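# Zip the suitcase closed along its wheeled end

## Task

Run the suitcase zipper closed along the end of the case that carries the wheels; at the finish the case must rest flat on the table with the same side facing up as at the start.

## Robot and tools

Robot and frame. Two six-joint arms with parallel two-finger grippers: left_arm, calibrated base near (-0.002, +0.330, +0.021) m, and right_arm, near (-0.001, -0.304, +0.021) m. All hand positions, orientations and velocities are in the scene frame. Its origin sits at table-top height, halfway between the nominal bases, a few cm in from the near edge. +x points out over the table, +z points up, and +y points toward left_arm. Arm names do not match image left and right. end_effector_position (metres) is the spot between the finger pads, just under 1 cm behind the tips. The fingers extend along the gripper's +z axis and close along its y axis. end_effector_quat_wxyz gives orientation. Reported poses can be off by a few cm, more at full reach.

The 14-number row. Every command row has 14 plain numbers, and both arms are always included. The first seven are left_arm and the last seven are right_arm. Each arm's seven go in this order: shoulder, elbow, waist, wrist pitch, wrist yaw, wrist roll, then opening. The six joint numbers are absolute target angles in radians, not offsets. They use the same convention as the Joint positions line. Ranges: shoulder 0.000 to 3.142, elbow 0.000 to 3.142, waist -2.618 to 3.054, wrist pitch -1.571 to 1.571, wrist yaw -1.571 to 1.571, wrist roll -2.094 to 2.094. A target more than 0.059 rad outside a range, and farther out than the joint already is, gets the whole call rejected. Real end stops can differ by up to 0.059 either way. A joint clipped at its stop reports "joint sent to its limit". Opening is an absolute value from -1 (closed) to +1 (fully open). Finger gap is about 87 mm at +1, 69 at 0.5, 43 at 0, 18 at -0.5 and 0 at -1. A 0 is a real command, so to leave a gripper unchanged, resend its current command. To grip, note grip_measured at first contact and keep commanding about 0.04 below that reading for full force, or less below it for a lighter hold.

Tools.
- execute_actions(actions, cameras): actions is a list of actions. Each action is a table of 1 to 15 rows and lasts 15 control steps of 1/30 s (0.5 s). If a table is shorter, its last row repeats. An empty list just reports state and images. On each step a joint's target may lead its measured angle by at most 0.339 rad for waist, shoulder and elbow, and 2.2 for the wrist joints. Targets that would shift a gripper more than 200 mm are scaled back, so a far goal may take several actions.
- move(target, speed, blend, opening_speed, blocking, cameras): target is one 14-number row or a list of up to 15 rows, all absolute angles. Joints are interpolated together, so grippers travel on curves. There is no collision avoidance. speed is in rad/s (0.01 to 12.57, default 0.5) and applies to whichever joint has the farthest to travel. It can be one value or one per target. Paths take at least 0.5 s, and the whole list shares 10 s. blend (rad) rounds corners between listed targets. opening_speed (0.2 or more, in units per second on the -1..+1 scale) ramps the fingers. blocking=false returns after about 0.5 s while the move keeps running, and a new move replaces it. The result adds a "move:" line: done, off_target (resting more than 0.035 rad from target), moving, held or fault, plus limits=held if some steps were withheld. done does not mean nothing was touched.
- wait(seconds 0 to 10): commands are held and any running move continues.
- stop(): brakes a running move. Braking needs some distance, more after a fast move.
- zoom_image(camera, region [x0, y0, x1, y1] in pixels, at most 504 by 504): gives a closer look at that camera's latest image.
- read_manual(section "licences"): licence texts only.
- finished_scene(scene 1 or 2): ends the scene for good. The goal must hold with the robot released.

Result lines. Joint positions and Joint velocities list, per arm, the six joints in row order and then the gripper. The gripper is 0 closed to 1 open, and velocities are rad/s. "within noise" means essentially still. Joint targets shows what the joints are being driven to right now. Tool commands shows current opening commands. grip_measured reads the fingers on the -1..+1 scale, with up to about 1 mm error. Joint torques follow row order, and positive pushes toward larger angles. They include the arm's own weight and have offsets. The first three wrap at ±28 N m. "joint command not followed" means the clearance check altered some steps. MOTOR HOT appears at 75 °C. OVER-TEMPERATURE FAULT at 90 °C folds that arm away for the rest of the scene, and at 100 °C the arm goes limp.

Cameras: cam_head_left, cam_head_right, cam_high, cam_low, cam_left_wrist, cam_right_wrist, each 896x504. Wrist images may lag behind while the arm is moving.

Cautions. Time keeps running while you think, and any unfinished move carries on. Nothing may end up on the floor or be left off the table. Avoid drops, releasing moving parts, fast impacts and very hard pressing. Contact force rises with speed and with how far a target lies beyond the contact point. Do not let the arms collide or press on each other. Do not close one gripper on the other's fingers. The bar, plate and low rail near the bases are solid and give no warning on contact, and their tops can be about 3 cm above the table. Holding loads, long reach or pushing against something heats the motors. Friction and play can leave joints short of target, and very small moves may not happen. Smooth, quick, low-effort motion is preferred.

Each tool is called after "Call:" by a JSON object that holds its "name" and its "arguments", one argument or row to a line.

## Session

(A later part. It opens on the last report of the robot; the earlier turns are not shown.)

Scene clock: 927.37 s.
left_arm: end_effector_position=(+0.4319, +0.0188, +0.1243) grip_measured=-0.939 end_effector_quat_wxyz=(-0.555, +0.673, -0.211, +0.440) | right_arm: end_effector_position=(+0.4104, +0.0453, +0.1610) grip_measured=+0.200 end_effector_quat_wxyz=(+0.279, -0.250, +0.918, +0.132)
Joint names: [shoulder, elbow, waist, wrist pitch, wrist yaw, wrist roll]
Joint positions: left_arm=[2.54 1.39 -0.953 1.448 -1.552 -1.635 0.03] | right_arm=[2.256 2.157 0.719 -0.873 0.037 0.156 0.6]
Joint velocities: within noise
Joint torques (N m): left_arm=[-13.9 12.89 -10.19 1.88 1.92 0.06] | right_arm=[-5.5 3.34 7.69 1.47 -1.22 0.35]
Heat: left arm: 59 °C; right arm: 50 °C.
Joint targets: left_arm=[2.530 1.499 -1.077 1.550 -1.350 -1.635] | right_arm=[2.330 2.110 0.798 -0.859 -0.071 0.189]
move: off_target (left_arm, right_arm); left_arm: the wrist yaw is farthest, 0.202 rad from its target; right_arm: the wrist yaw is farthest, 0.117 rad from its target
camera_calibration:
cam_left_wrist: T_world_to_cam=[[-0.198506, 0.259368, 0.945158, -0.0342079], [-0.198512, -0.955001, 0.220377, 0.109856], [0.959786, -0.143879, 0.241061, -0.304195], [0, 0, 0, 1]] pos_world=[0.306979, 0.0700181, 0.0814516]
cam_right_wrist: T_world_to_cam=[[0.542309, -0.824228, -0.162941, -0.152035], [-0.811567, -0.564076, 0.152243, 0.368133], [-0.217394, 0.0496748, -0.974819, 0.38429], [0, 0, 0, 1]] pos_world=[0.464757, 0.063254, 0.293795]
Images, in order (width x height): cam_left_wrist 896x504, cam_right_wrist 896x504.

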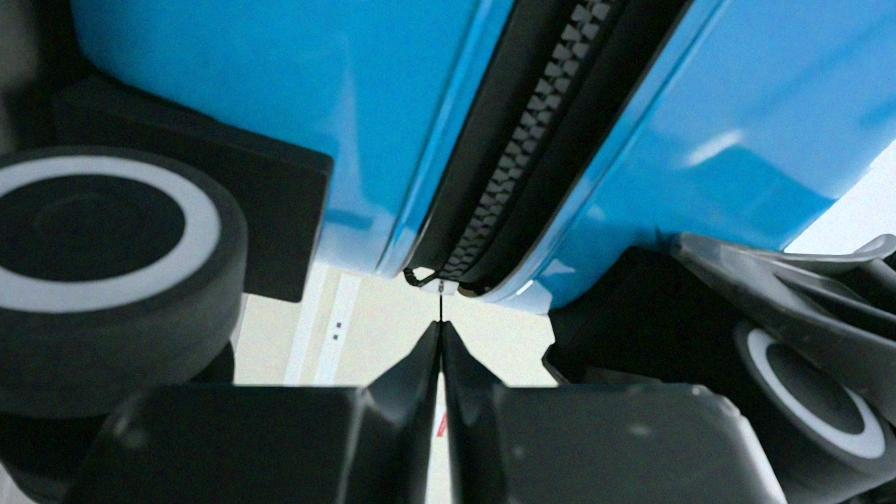

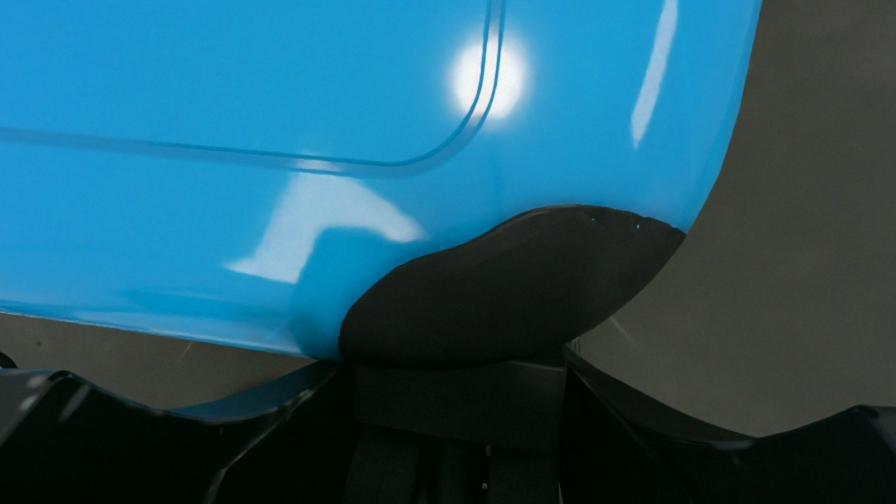

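Call:
{"name": "move", "arguments": {
  "target": [
    [2.55, 1.58, -1.12, 1.567, -1.33, -1.635, -1, 2.34,2.09,0.83,-0.86,-0.10,0.19, 0.0],
    [2.57, 1.68, -1.16, 1.567, -1.33, -1.635, -1, 2.34,2.07,0.84,-0.86,-0.10,0.19, 0.0]
  ],
  "speed": 0.07,
  "blend": 0.02,
  "cameras": ["cam_right_wrist","cam_left_wrist"]
}}

Scene clock: 934.50 s.
left_arm: end_effector_position=(+0.4326, -0.0132, +0.1281) grip_measured=-0.939 end_effector_quat_wxyz=(-0.531, +0.677, -0.197, +0.470) | right_arm: end_effector_position=(+0.4065, +0.0210, +0.1583) grip_measured=+0.165 end_effector_quat_wxyz=(+0.274, -0.252, +0.925, +0.077)
Joint names: [shoulder, elbow, waist, wrist pitch, wrist yaw, wrist roll]
Joint positions: left_arm=[2.612 1.533 -0.987 1.451 -1.551 -1.635 0.03] | right_arm=[2.229 2.125 0.722 -0.924 0.132 0.134 0.582]
Joint velocities: within noise
Joint torques (N m): left_arm=[-17.36 16.08 -14.35 1.97 2.14 0.06] | right_arm=[-2.15 2.44 11.21 1.86 -2.42 0.59]
Heat: left arm: 59 °C; right arm: 50 °C.
Joint targets: left_arm=[2.571 1.680 -1.160 1.567 -1.330 -1.635] | right_arm=[2.338 2.070 0.839 -0.860 -0.100 0.191]
move: off_target (left_arm, right_arm); left_arm: the wrist yaw is farthest, 0.221 rad from its target; right_arm: the wrist yaw is farthest, 0.232 rad from its target
camera_calibration:
cam_left_wrist: T_world_to_cam=[[-0.227411, 0.323227, 0.91859, -0.0125359], [-0.241886, -0.932492, 0.268236, 0.0914777], [0.943279, -0.161194, 0.290243, -0.309862], [0, 0, 0, 1]] pos_world=[0.311563, 0.0394062, 0.0769131]
cam_right_wrist: T_world_to_cam=[[0.51836, -0.852668, -0.0652731, -0.175589], [-0.830884, -0.520232, 0.197461, 0.351487], [-0.202326, -0.0481214, -0.978135, 0.378523], [0, 0, 0, 1]] pos_world=[0.459648, 0.0513513, 0.28938]
Images, in order (width x height): cam_left_wrist 896x504, cam_right_wrist 896x504.

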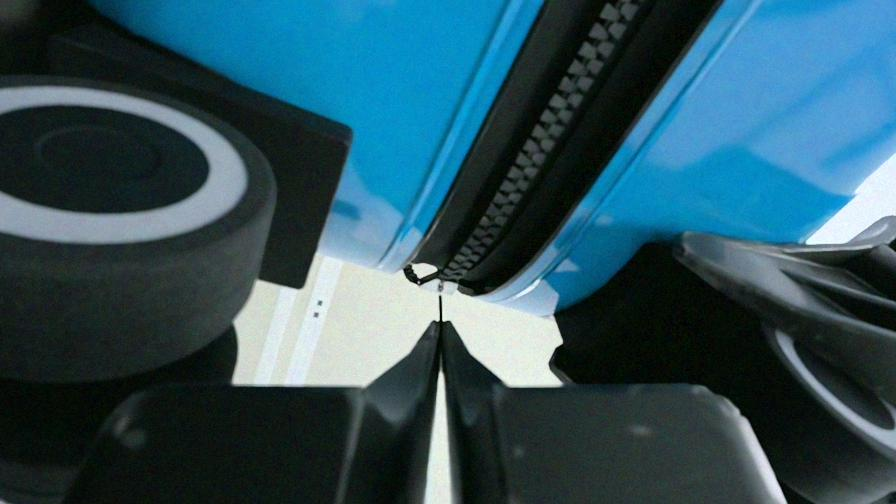

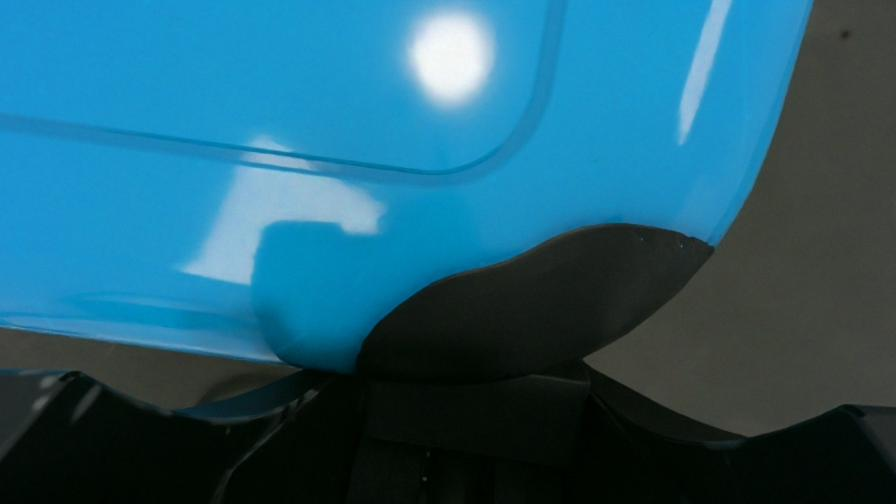

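Call:
{"name": "move", "arguments": {
  "target": [
    [2.61, 1.78, -1.08, 1.567, -1.33, -1.635, -1, 2.34,2.03,0.86,-0.86,-0.10,0.19, -0.05],
    [2.63, 1.86, -1.05, 1.567, -1.30, -1.635, -1, 2.34,1.98,0.88,-0.86,-0.10,0.19, -0.05]
  ],
  "speed": 0.07,
  "blend": 0.02,
  "cameras": ["cam_right_wrist","cam_left_wrist","cam_high"]
}}

Scene clock: 943.33 s.
left_arm: end_effector_position=(+0.4516, -0.0224, +0.1334) grip_measured=-0.940 end_effector_quat_wxyz=(-0.519, +0.684, -0.165, +0.485) | right_arm: end_effector_position=(+0.4022, +0.0168, +0.1556) grip_measured=+0.162 end_effector_quat_wxyz=(+0.281, -0.246, +0.926, +0.059)
Joint names: [shoulder, elbow, waist, wrist pitch, wrist yaw, wrist roll]
Joint positions: left_arm=[2.693 1.7 -0.967 1.451 -1.549 -1.624 0.03] | right_arm=[2.2 2.065 0.736 -0.896 0.178 0.147 0.581]
Joint velocities: within noise
Joint torques (N m): left_arm=[-20.11 17.26 -6.95 1.93 2.48 0.06] | right_arm=[-0.05 0.28 13.76 1.6 -2.88 0.45]
Heat: left arm: 60 °C; right arm: 49 °C.
Joint targets: left_arm=[2.630 1.860 -1.051 1.567 -1.300 -1.624] | right_arm=[2.331 1.988 0.881 -0.860 -0.100 0.189]
move: off_target (left_arm, right_arm); left_arm: the wrist yaw is farthest, 0.249 rad from its target; right_arm: the wrist yaw is farthest, 0.278 rad from its target
camera_calibration:
cam_left_wrist: T_world_to_cam=[[-0.272293, 0.374544, 0.886326, 0.0157103], [-0.237027, -0.918856, 0.315472, 0.077955], [0.932564, -0.124183, 0.338975, -0.331574], [0, 0, 0, 1]] pos_world=[0.331969, 0.0245694, 0.0738783]
cam_right_wrist: T_world_to_cam=[[0.501072, -0.864781, -0.0328724, -0.17492], [-0.845643, -0.497347, 0.193734, 0.352399], [-0.183887, -0.0692765, -0.980503, 0.368036], [0, 0, 0, 1]] pos_world=[0.453328, 0.049493, 0.286839]
Images, in order (width x height): cam_high 896x504, cam_left_wrist 896x504, cam_right_wrist 896x504.

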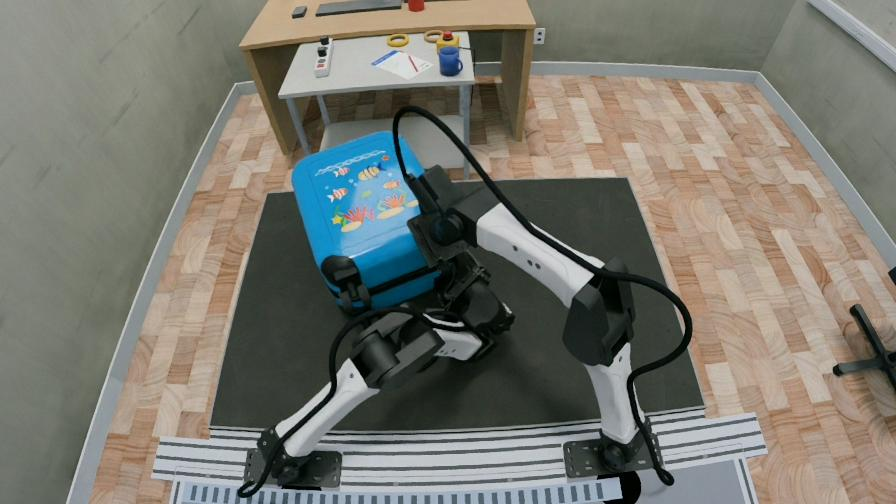

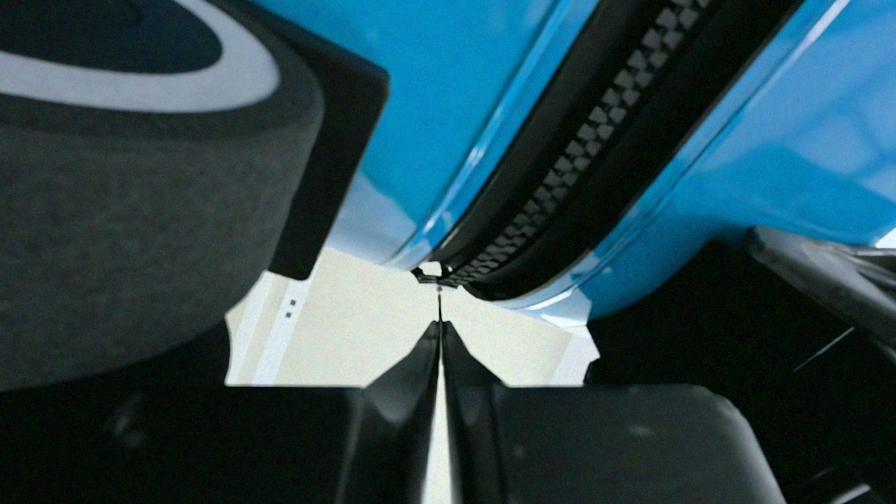

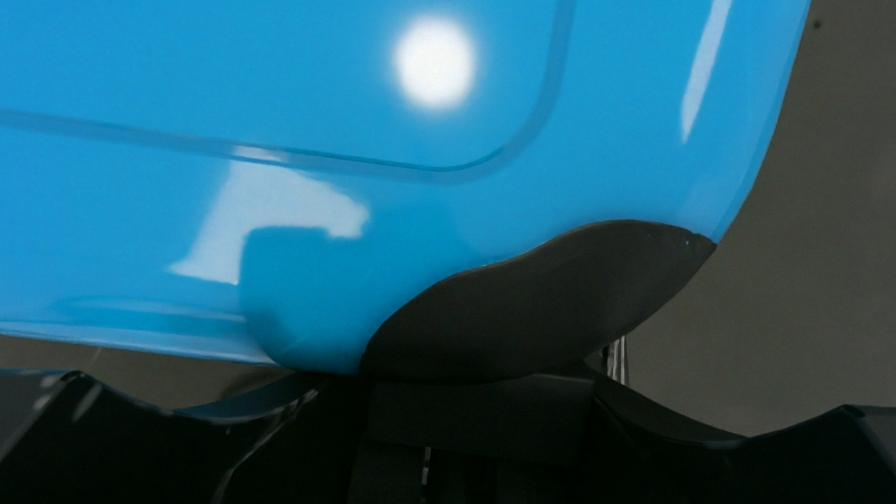

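Call:
{"name": "move", "arguments": {
  "target": [
    [2.67, 1.95, -1.00, 1.567, -1.28, -1.624, -1, 2.33,1.96,0.88,-0.86,-0.10,0.19, -0.05],
    [2.68, 2.03, -0.96, 1.567, -1.25, -1.624, -1, 2.33,1.94,0.88,-0.86,-0.10,0.19, -0.05]
  ],
  "speed": 0.07,
  "blend": 0.02,
  "cameras": ["cam_right_wrist","cam_left_wrist","cam_head_right"]
}}

Scene clock: 950.77 s.
left_arm: end_effector_position=(+0.4752, -0.0173, +0.1389) grip_measured=-0.940 end_effector_quat_wxyz=(-0.519, +0.690, -0.138, +0.486) | right_arm: end_effector_position=(+0.4162, +0.0208, +0.1559) grip_measured=+0.163 end_effector_quat_wxyz=(+0.313, -0.254, +0.913, +0.056)
Joint names: [shoulder, elbow, waist, wrist pitch, wrist yaw, wrist roll]
Joint positions: left_arm=[2.761 1.846 -0.927 1.451 -1.548 -1.586 0.03] | right_arm=[2.195 2.031 0.734 -0.806 0.201 0.107 0.581]
Joint velocities: within noise
Joint torques (N m): left_arm=[-22.01 19.38 -2.99 1.87 2.92 -0.41] | right_arm=[0.18 -0.42 13.74 0.83 -3.11 0.85]
Heat: left arm: 67 °C; right arm: 49 °C.
Joint targets: left_arm=[2.681 2.029 -0.961 1.567 -1.251 -1.625] | right_arm=[2.330 1.946 0.879 -0.859 -0.100 0.189]
move: off_target (left_arm, right_arm); left_arm: the wrist yaw is farthest, 0.298 rad from its target; right_arm: the wrist yaw is farthest, 0.301 rad from its target
camera_calibration:
cam_left_wrist: T_world_to_cam=[[-0.308537, 0.39103, 0.867122, 0.0354457], [-0.209163, -0.917175, 0.339178, 0.0699085], [0.927931, -0.0767212, 0.364772, -0.355332], [0, 0, 0, 1]] pos_world=[0.355282, 0.0229965, 0.0751679]
cam_right_wrist: T_world_to_cam=[[0.515698, -0.856764, -0.00326856, -0.189392], [-0.848905, -0.511476, 0.133237, 0.37727], [-0.115824, -0.0659352, -0.991079, 0.34444], [0, 0, 0, 1]] pos_world=[0.45783, 0.0534116, 0.290482]
Images, in order (width x height): cam_head_right 896x504, cam_left_wrist 896x504, cam_right_wrist 896x504.

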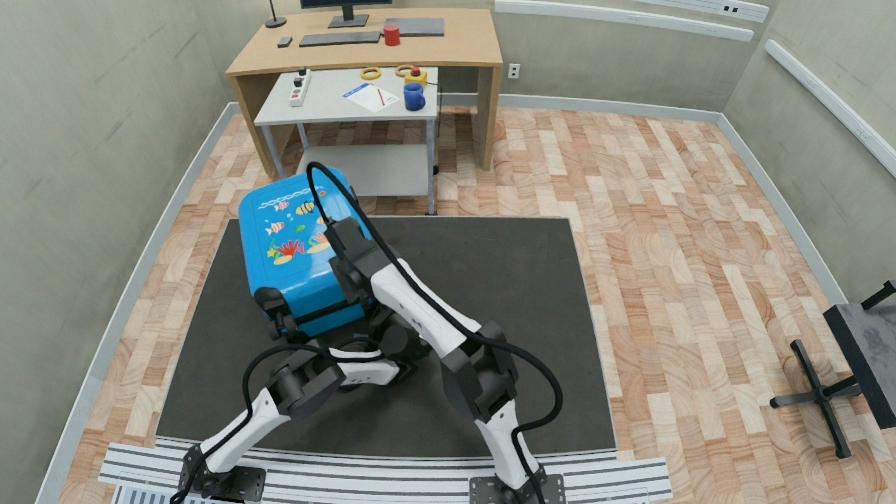

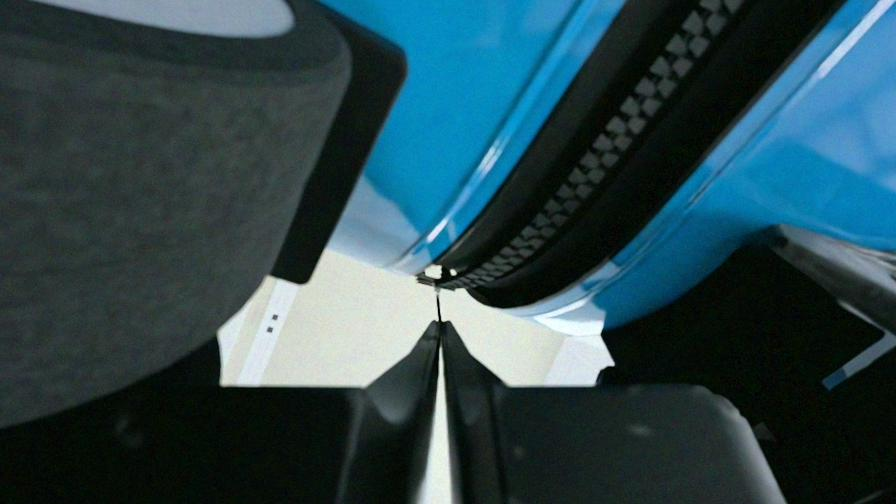

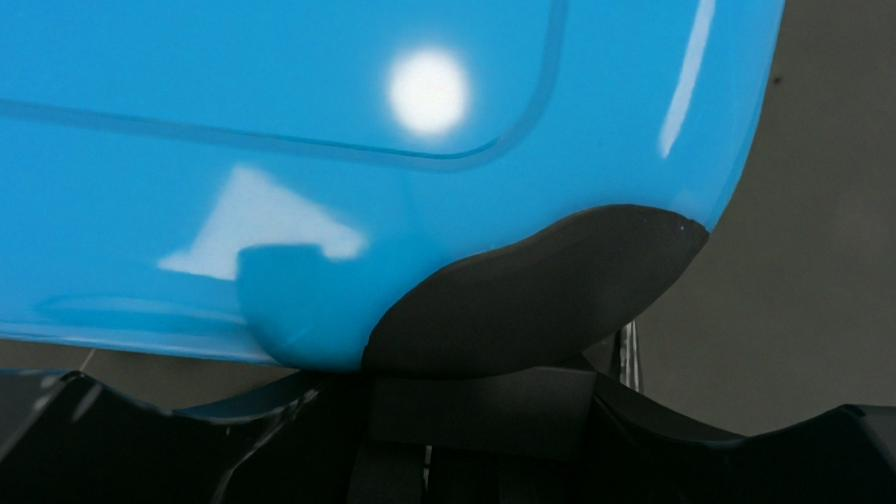

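Call:
{"name": "move", "arguments": {
  "target": [
    [2.74, 1.87, -0.94, 1.50, -1.50, -1.60, -1, 2.20,2.02,0.75,-0.82,0.15,0.12, 0.6],
    [2.74, 1.87, -0.94, 1.50, -1.52, -1.60, -1, 1.95,1.9,0.70,-0.75,0.1,0.0, 0.6],
    [2.74, 1.87, -0.94, 1.50, -1.52, -1.60, -1, 1.5,1.4,0.30,-0.30,-0.3,0.0, 0.2]
  ],
  "speed": [0.2,0.3,0.6],
  "cameras": ["cam_right_wrist","cam_left_wrist"]
}}

Call:
{"name": "zoom_image", "arguments": {
  "camera": "cam_right_wrist",
  "region": [0, 100, 400, 420]
}}

Scene clock: 961.37 s.
left_arm: end_effector_position=(+0.4772, -0.0150, +0.1332) grip_measured=-0.921 end_effector_quat_wxyz=(-0.525, +0.691, -0.140, +0.477) | right_arm: end_effector_position=(+0.4213, -0.1378, +0.2858) grip_measured=+0.200 end_effector_quat_wxyz=(+0.490, -0.172, +0.825, +0.223)
Joint names: [shoulder, elbow, waist, wrist pitch, wrist yaw, wrist roll]
Joint positions: left_arm=[2.772 1.854 -0.922 1.439 -1.557 -1.583 0.039] | right_arm=[1.529 1.405 0.297 -0.356 -0.286 0.027 0.6]
Joint velocities: within noise
Joint torques (N m): left_arm=[-17.78 6.39 -1.55 1.38 0.47 -0.16] | right_arm=[-8.02 6.45 0.7 2.31 -0.36 -0.15]
Heat: left arm: 75 °C; right arm: 48 °C. Fold the left arm in close to its base, or ease its load, before you think long.
Joint targets: left_arm=[2.739 1.872 -0.940 1.499 -1.518 -1.600] | right_arm=[1.511 1.385 0.301 -0.300 -0.301 0.011]
MOTOR HOT: the shoulder of the left arm reports 75 °C; the controller's stop level is 90 °C. To cool a motor, set the load down, stop pushing, or move to a pose that needs little force.
move: off_target (left_arm, right_arm); target 3's new numbers were sent with right_arm's wrist pitch 0.056 rad from that target; left_arm: the wrist pitch is farthest, 0.061 rad from its target; right_arm: the wrist pitch is farthest, 0.056 rad from its target
camera_calibration:
cam_left_wrist: T_world_to_cam=[[-0.300457, 0.37674, 0.876238, 0.034846], [-0.192674, -0.923719, 0.331088, 0.0674867], [0.934132, -0.0693499, 0.350126, -0.355858], [0, 0, 0, 1]] pos_world=[0.355891, 0.0245322, 0.0717176]
cam_right_wrist: T_world_to_cam=[[0.533883, -0.809852, -0.243122, -0.260107], [-0.828396, -0.443323, -0.342381, 0.41987], [0.169496, 0.384193, -0.907561, 0.381279], [0, 0, 0, 1]] pos_world=[0.42206, -0.170996, 0.426552]
Images, in order (width x height): cam_left_wrist 896x504, cam_right_wrist 896x504.

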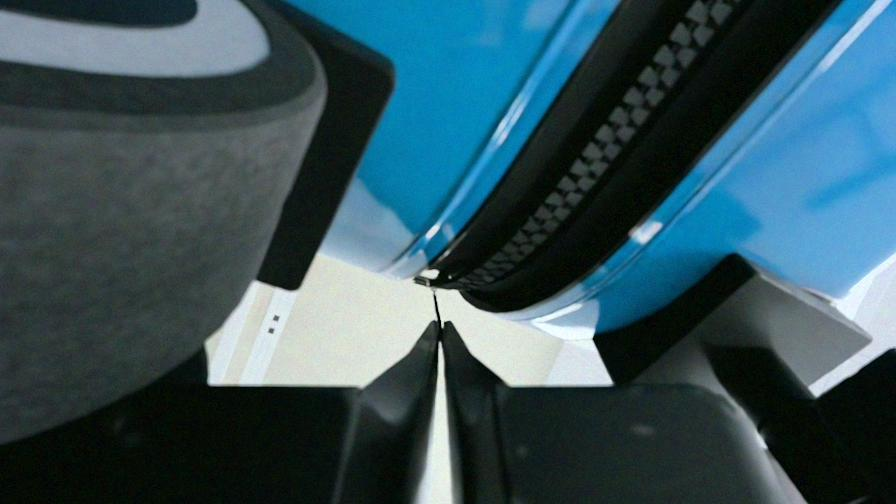

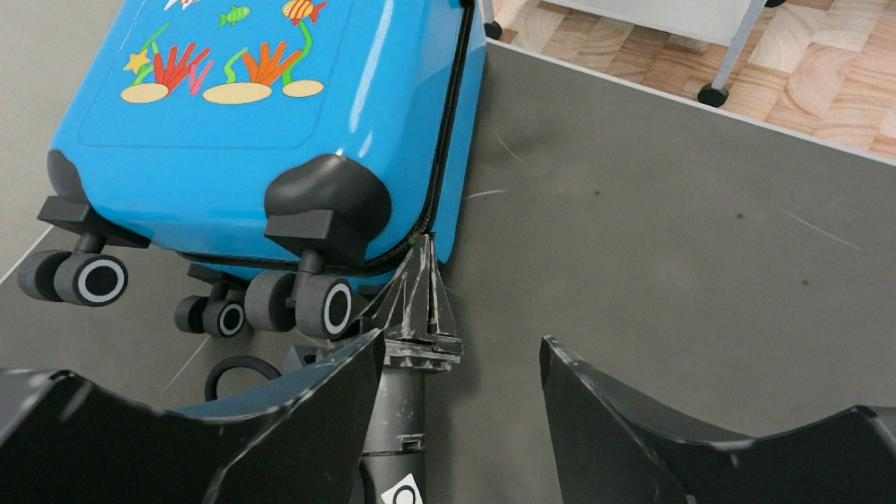

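Scaled by 1.260 from the camera's 896x504 image, which has a finer 1280x720 frame.

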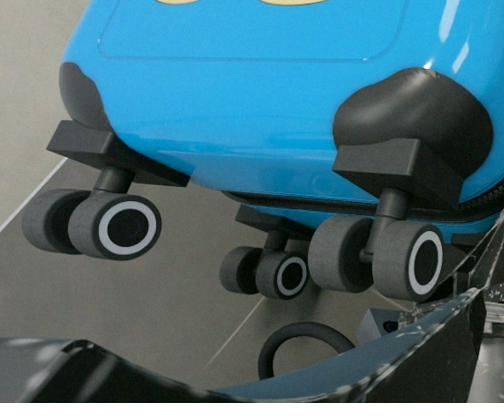

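Call:
{"name": "move", "arguments": {
  "target": [
    [2.70, 1.84, -0.94, 1.50, -1.53, -1.60, -0.3, 1.511,1.385,0.25,-0.30,-0.3,0.0, 0.2],
    [2.66, 1.76, -1.14, 1.50, -1.54, -1.60, -0.3, 1.3,1.2,0.1,-0.30,-0.3,0.0, 0.2]
  ],
  "speed": [0.3,0.3],
  "cameras": ["cam_right_wrist","cam_left_wrist"]
}}

Scene clock: 974.83 s.
left_arm: end_effector_position=(+0.3825, -0.1094, +0.1435) grip_measured=-0.300 end_effector_quat_wxyz=(-0.466, +0.667, -0.221, +0.538) | right_arm: end_effector_position=(+0.3973, -0.2282, +0.2870) grip_measured=+0.200 end_effector_quat_wxyz=(+0.521, -0.095, +0.830, +0.173)
Joint names: [shoulder, elbow, waist, wrist pitch, wrist yaw, wrist roll]
Joint positions: left_arm=[2.715 1.777 -1.152 1.445 -1.545 -1.597 0.35] | right_arm=[1.318 1.221 0.101 -0.348 -0.289 0.019 0.6]
Joint velocities: within noise
Joint torques (N m): left_arm=[-19.63 3.77 0.16 1.33 0.17 -0.11] | right_arm=[-6.09 6.31 0.31 2.25 -0.32 -0.19]
Heat: left arm: 79 °C; right arm: 52 °C. Fold the left arm in close to its base, or ease its load, before you think long.
Joint targets: left_arm=[2.659 1.761 -1.148 1.502 -1.539 -1.611] | right_arm=[1.300 1.200 0.100 -0.300 -0.300 0.001]
MOTOR HOT: still on. The shoulder of the left arm reports 79 °C.
move: off_target (left_arm, right_arm); left_arm: the shoulder is farthest, 0.055 rad from its target; right_arm: the wrist pitch is farthest, 0.048 rad from its target
camera_calibration:
cam_left_wrist: T_world_to_cam=[[-0.207486, 0.435335, 0.876032, 0.00385759], [-0.409583, -0.851907, 0.326338, 0.05017], [0.888364, -0.291097, 0.355065, -0.284977], [0, 0, 0, 1]] pos_world=[0.274512, -0.0418951, 0.0814334]
cam_right_wrist: T_world_to_cam=[[0.376222, -0.897195, -0.231297, -0.280897], [-0.887787, -0.277644, -0.36708, 0.428799], [0.265124, 0.343446, -0.900974, 0.371993], [0, 0, 0, 1]] pos_world=[0.387738, -0.260726, 0.427588]
Images, in order (width x height): cam_left_wrist 896x504, cam_right_wrist 896x504.

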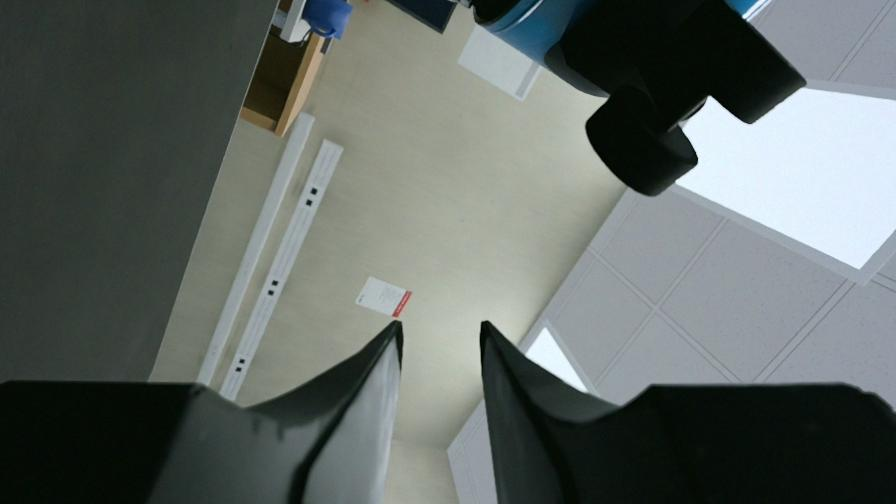

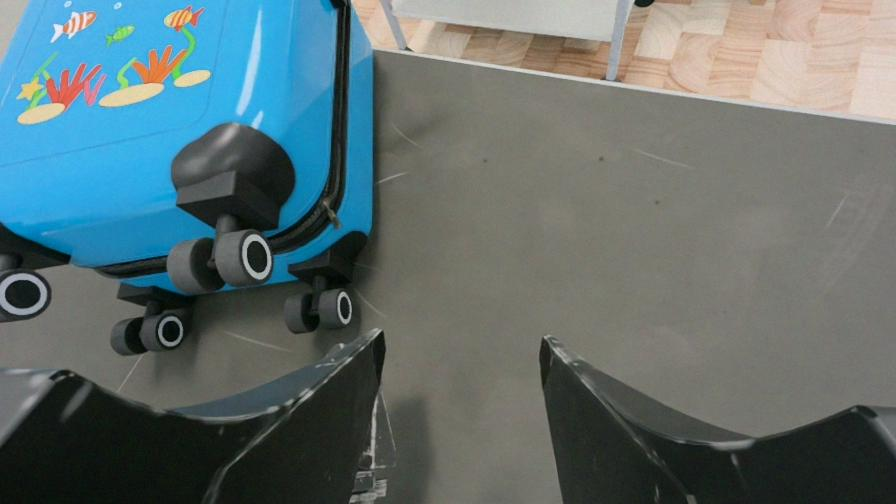

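Fold the left now: retract further and up.

Call:
{"name": "move", "arguments": {
  "target": [
    [2.2, 1.2, -1.15, 1.45, -1.3, -1.60, -0.3, 1.3,1.2,0.1,-0.30,-0.3,0.0, 0.2],
    [1.2, 0.6, -0.6, 1.0, -0.6, -1.0, -0.3, 1.3,1.2,0.1,-0.30,-0.3,0.0, 0.2]
  ],
  "speed": 0.7,
  "blend": 0.1,
  "cameras": ["cam_right_wrist","cam_high"]
}}

Call:
{"name": "zoom_image", "arguments": {
  "camera": "cam_right_wrist",
  "region": [50, 100, 420, 360]
}}

Scene clock: 981.57 s.
left_arm: end_effector_position=(+0.3581, +0.1725, +0.3776) grip_measured=-0.300 end_effector_quat_wxyz=(+0.668, -0.362, +0.442, -0.477) | right_arm: end_effector_position=(+0.3974, -0.2283, +0.2870) grip_measured=+0.200 end_effector_quat_wxyz=(+0.521, -0.095, +0.830, +0.172)
Joint names: [shoulder, elbow, waist, wrist pitch, wrist yaw, wrist roll]
Joint positions: left_arm=[1.208 0.617 -0.597 1.029 -0.617 -1.037 0.35] | right_arm=[1.318 1.221 0.101 -0.348 -0.289 0.018 0.6]
Joint velocities: within noise
Joint torques (N m): left_arm=[-4.63 4.88 0.27 1 0.14 0.44] | right_arm=[-6.09 6.3 0.32 2.26 -0.31 -0.18]
Heat: left arm: 80 °C; right arm: 53 °C. Fold the left arm in close to its base, or ease its load, before you think long.
Joint targets: left_arm=[1.198 0.599 -0.593 0.999 -0.601 -1.000] | right_arm=[1.300 1.200 0.100 -0.300 -0.300 -0.001]
MOTOR HOT: still on. The shoulder of the left arm reports 80 °C.
move: off_target (left_arm, right_arm); left_arm: the wrist roll is farthest, 0.037 rad from its target; right_arm: the wrist pitch is farthest, 0.048 rad from its target
camera_calibration:
cam_right_wrist: T_world_to_cam=[[0.376878, -0.897271, -0.229928, -0.281645], [-0.887421, -0.278643, -0.367208, 0.428514], [0.265417, 0.342435, -0.901272, 0.371797], [0, 0, 0, 1]] pos_world=[0.387737, -0.260626, 0.427686]
Images, in order (width x height): cam_high 896x504, cam_right_wrist 896x504.

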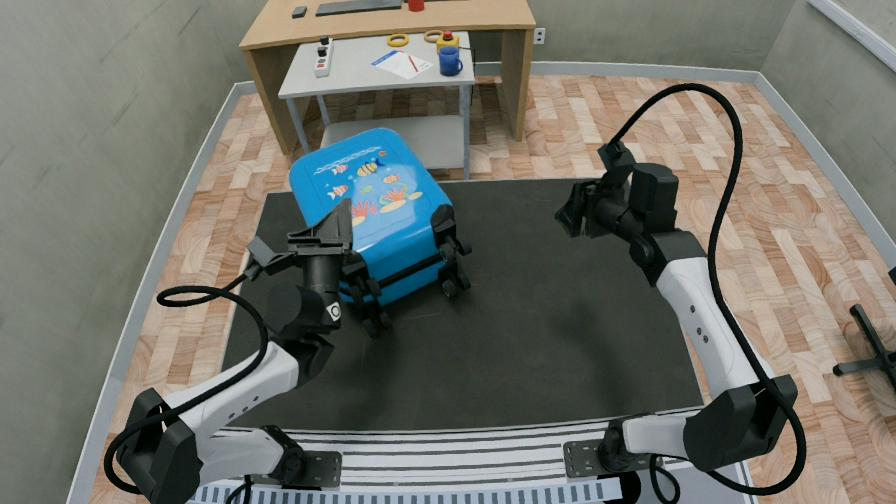

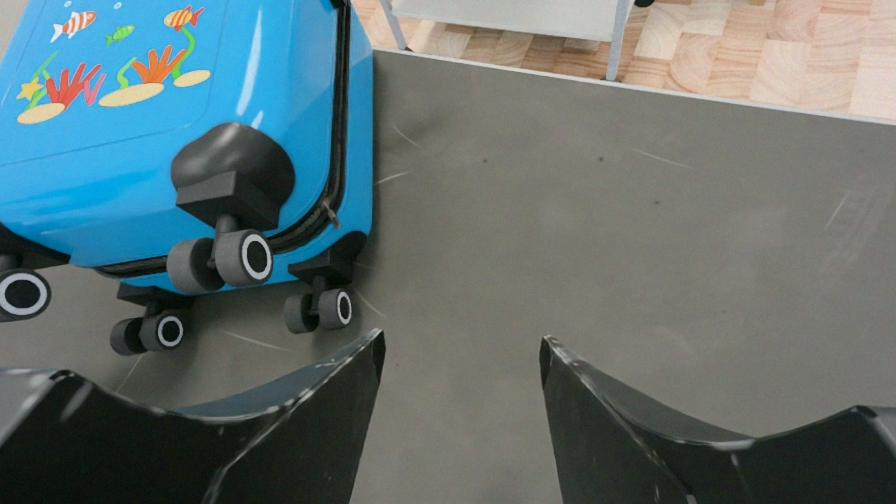

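Scaled by 1.362 from the camera's 896x504 image, which has a finer 1280x720 frame.

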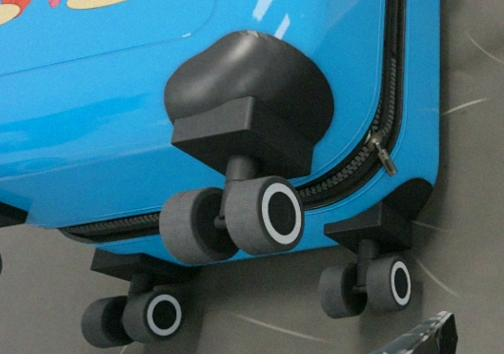

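Call:
{"name": "zoom_image", "arguments": {
  "camera": "cam_right_wrist",
  "region": [280, 130, 380, 260]
}}

Call:
{"name": "zoom_image", "arguments": {
  "camera": "cam_high",
  "region": [340, 200, 490, 340]
}}

Scaled by 3.877 from the camera's 896x504 image, which has a finer 1280x720 frame.

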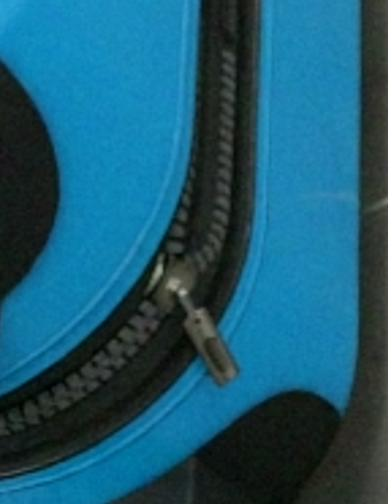

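Scaled by 3.360 from the camera's 896x504 image, which has a finer 1280x720 frame.

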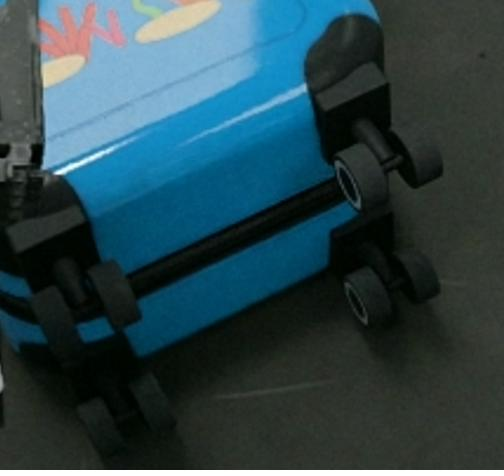

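Call:
{"name": "move", "arguments": {
  "target": [
    [1.58, 1.58, -0.625, -0.92, -0.785, -0.85, 0.65, 1.7,0.9,-0.1,0.6,-0.9,1.57, 0.3],
    [1.58, 1.58, -0.625, -0.92, -0.785, -0.85, 0.65, 2.336,0.98,0.03,1.38,-0.97,1.57, 0.3]
  ],
  "speed": 0.7,
  "blend": 0.1
}}

Scene clock: 1048.97 s.
left_arm: end_effector_position=(+0.3624, +0.1872, +0.2632) grip_measured=+0.650 end_effector_quat_wxyz=(+0.456, -0.222, +0.860, +0.045) | right_arm: end_effector_position=(+0.4466, -0.1330, +0.0976) grip_measured=+0.300 end_effector_quat_wxyz=(+0.183, +0.233, +0.667, +0.684)
Joint names: [shoulder, elbow, waist, wrist pitch, wrist yaw, wrist roll]
Joint positions: left_arm=[1.56 1.547 -0.618 -0.89 -0.741 -0.857 0.825] | right_arm=[2.321 0.959 0.021 1.296 -0.957 1.559 0.65]
Joint velocities: within noise
Joint torques (N m): left_arm=[-5.33 8.88 -0.55 0.91 -0.81 0.21] | right_arm=[-8.46 6.91 1.26 2.43 -0.27 0.06]
Heat: left arm: 45 °C; right arm: 54 °C.
Joint targets: left_arm=[1.580 1.581 -0.624 -0.920 -0.775 -0.839] | right_arm=[2.336 0.980 0.031 1.380 -0.969 1.570]
MOTOR HOT: cleared for the motors of the left arm.
move: off_target (left_arm, right_arm); left_arm: the wrist yaw is farthest, 0.044 rad from its target; right_arm: the wrist pitch is farthest, 0.084 rad from its target
camera_calibration:
cam_left_wrist: T_world_to_cam=[[0.39585, -0.912162, 0.106128, 0.00189063], [-0.896039, -0.40896, -0.172819, 0.480324], [0.201041, -0.0266843, -0.979219, 0.327407], [0, 0, 0, 1]] pos_world=[0.363819, 0.206895, 0.403412]
cam_right_wrist: T_world_to_cam=[[-0.0459063, 0.104303, -0.993485, 0.138236], [-0.983524, -0.178797, 0.0266745, 0.446877], [-0.17485, 0.978342, 0.110793, 0.337762], [0, 0, 0, 1]] pos_world=[0.504918, -0.264964, 0.0879941]

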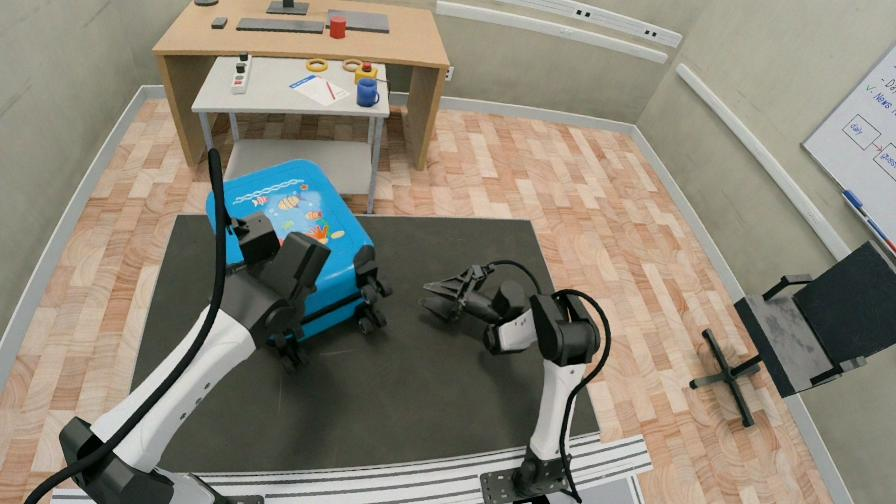

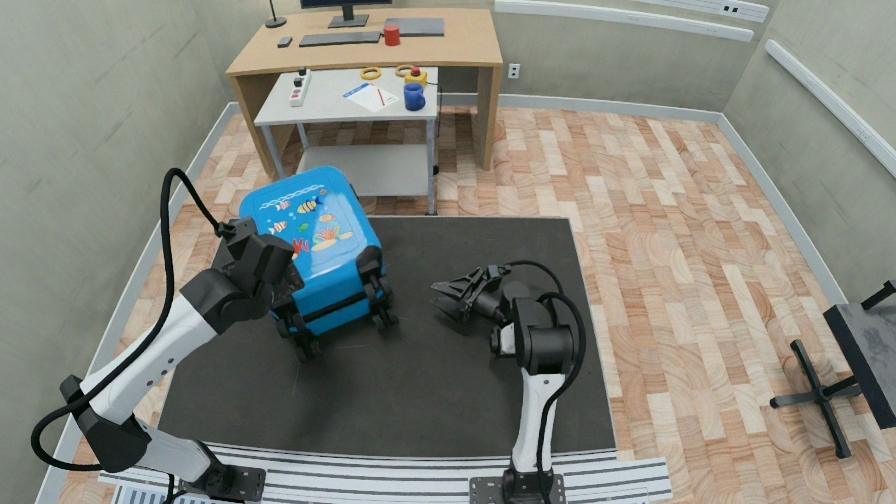

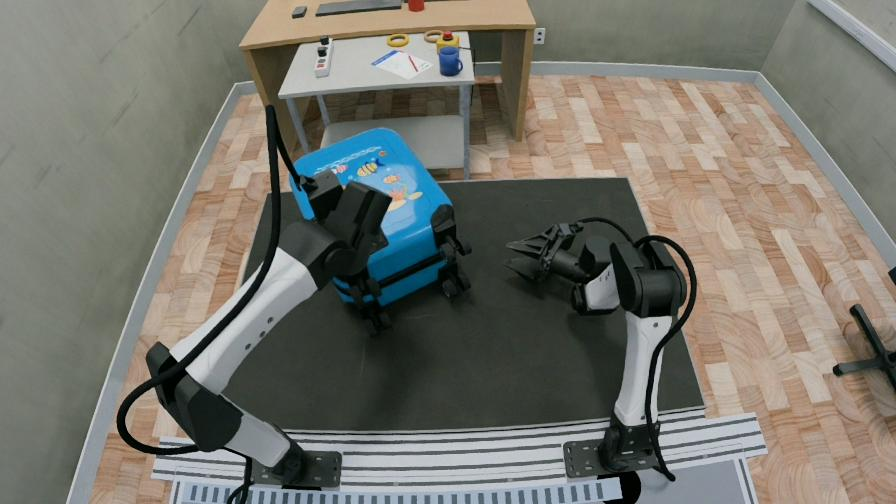

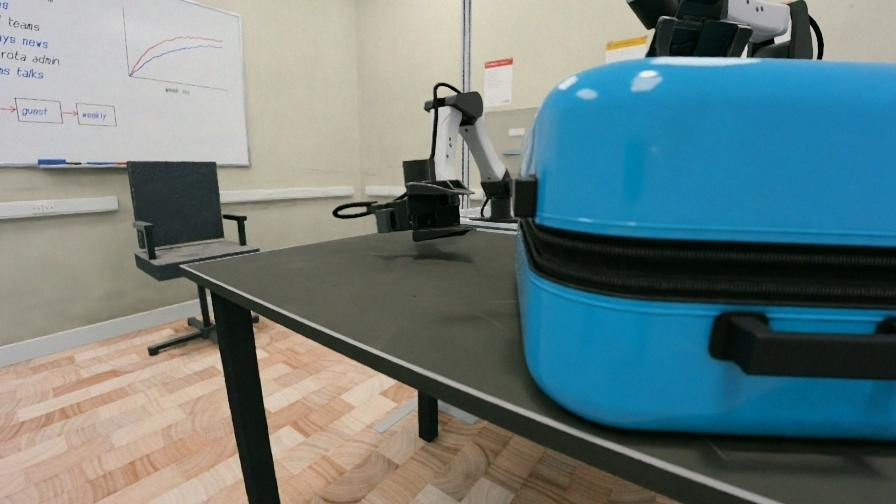

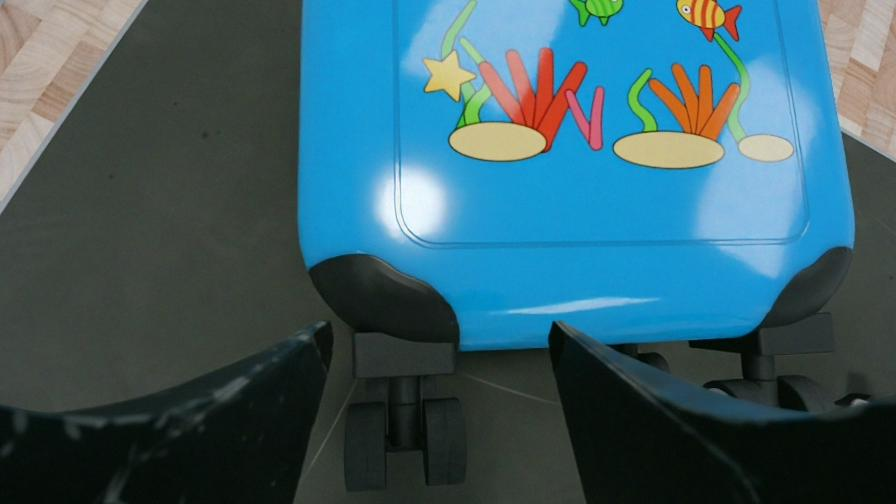

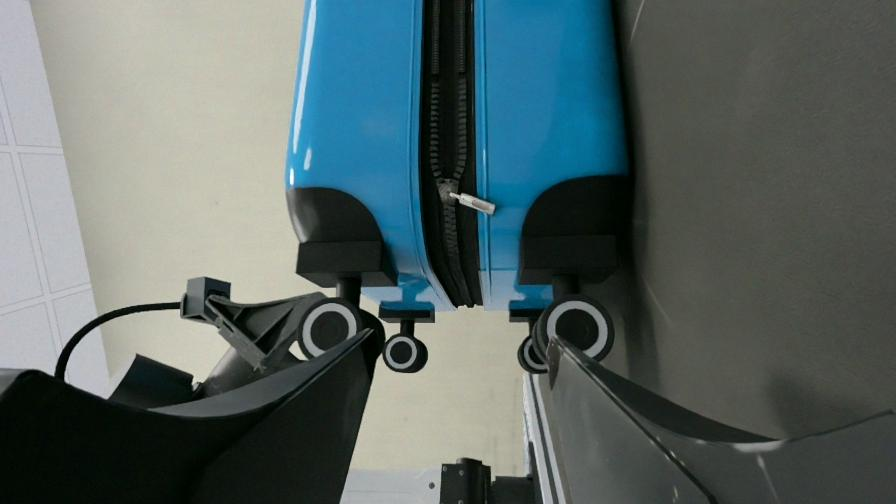

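Call:
{"name": "move", "arguments": {
  "target": [
    [1.3, 1.5, -0.5, -0.8, -0.5, -0.5, 0.3, 1.6,0.9,-0.1,0.6,-0.5,1.0, 0.3],
    [0.6, 0.8, -0.2, -0.3, 0, 0, 0, 0.6,0.8,0,0,0,0, 0]
  ],
  "speed": 0.8,
  "blend": 0.1,
  "cameras": ["cam_head_right","cam_low"]
}}

Scene clock: 1056.03 s.
left_arm: end_effector_position=(+0.2621, +0.2794, +0.3238) grip_measured=+0.000 end_effector_quat_wxyz=(+0.659, +0.055, +0.747, -0.070) | right_arm: end_effector_position=(+0.2776, -0.3235, +0.4196) grip_measured=+0.000 end_effector_quat_wxyz=(+0.794, +0.024, +0.608, +0.022)
Joint names: [shoulder, elbow, waist, wrist pitch, wrist yaw, wrist roll]
Joint positions: left_arm=[0.596 0.818 -0.206 -0.345 -0.029 -0.032 0.5] | right_arm=[0.589 0.818 0 0.04 -0.008 0.016 0.5]
Joint velocities: within noise
Joint torques (N m): left_arm=[0.24 4.92 0.27 2.14 0.02 0.23] | right_arm=[1.22 5.82 0.9 1.28 -0.03 -0.14]
Heat: left arm: 44 °C; right arm: 51 °C.
Joint targets: left_arm=[0.590 0.799 -0.200 -0.300 -0.010 -0.010] | right_arm=[0.590 0.800 0.005 0.000 0.000 0.001]
move: off_target (left_arm, right_arm); target 2's new numbers were sent with left_arm's wrist pitch 0.047 rad from that target; left_arm: the wrist pitch is farthest, 0.045 rad from its target; right_arm: the wrist pitch is farthest, 0.040 rad from its target
Images, in order (width x height): cam_head_right 896x504, cam_low 896x504.

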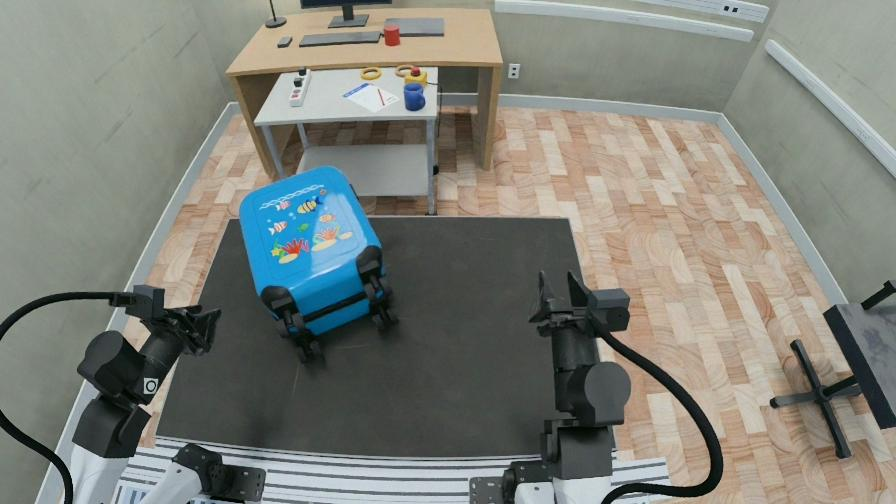

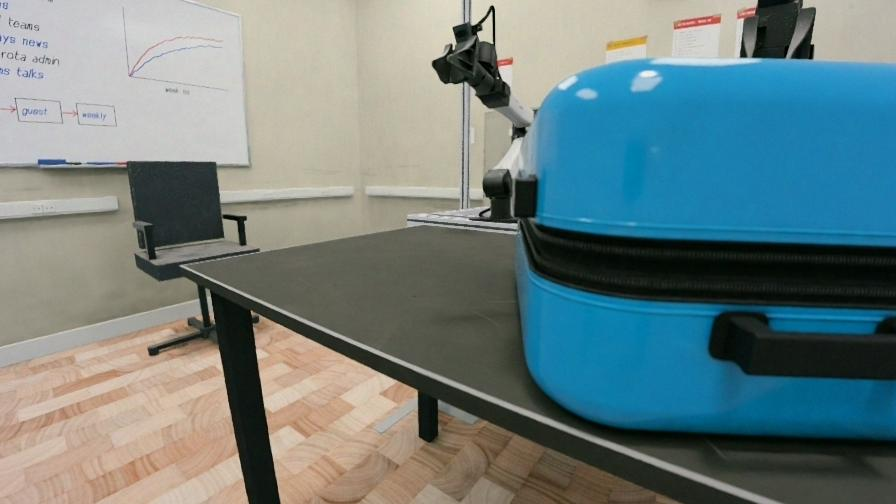

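Call:
{"name": "finished_scene", "arguments": {
  "scene": 1
}}

The scene is finished: the task was done.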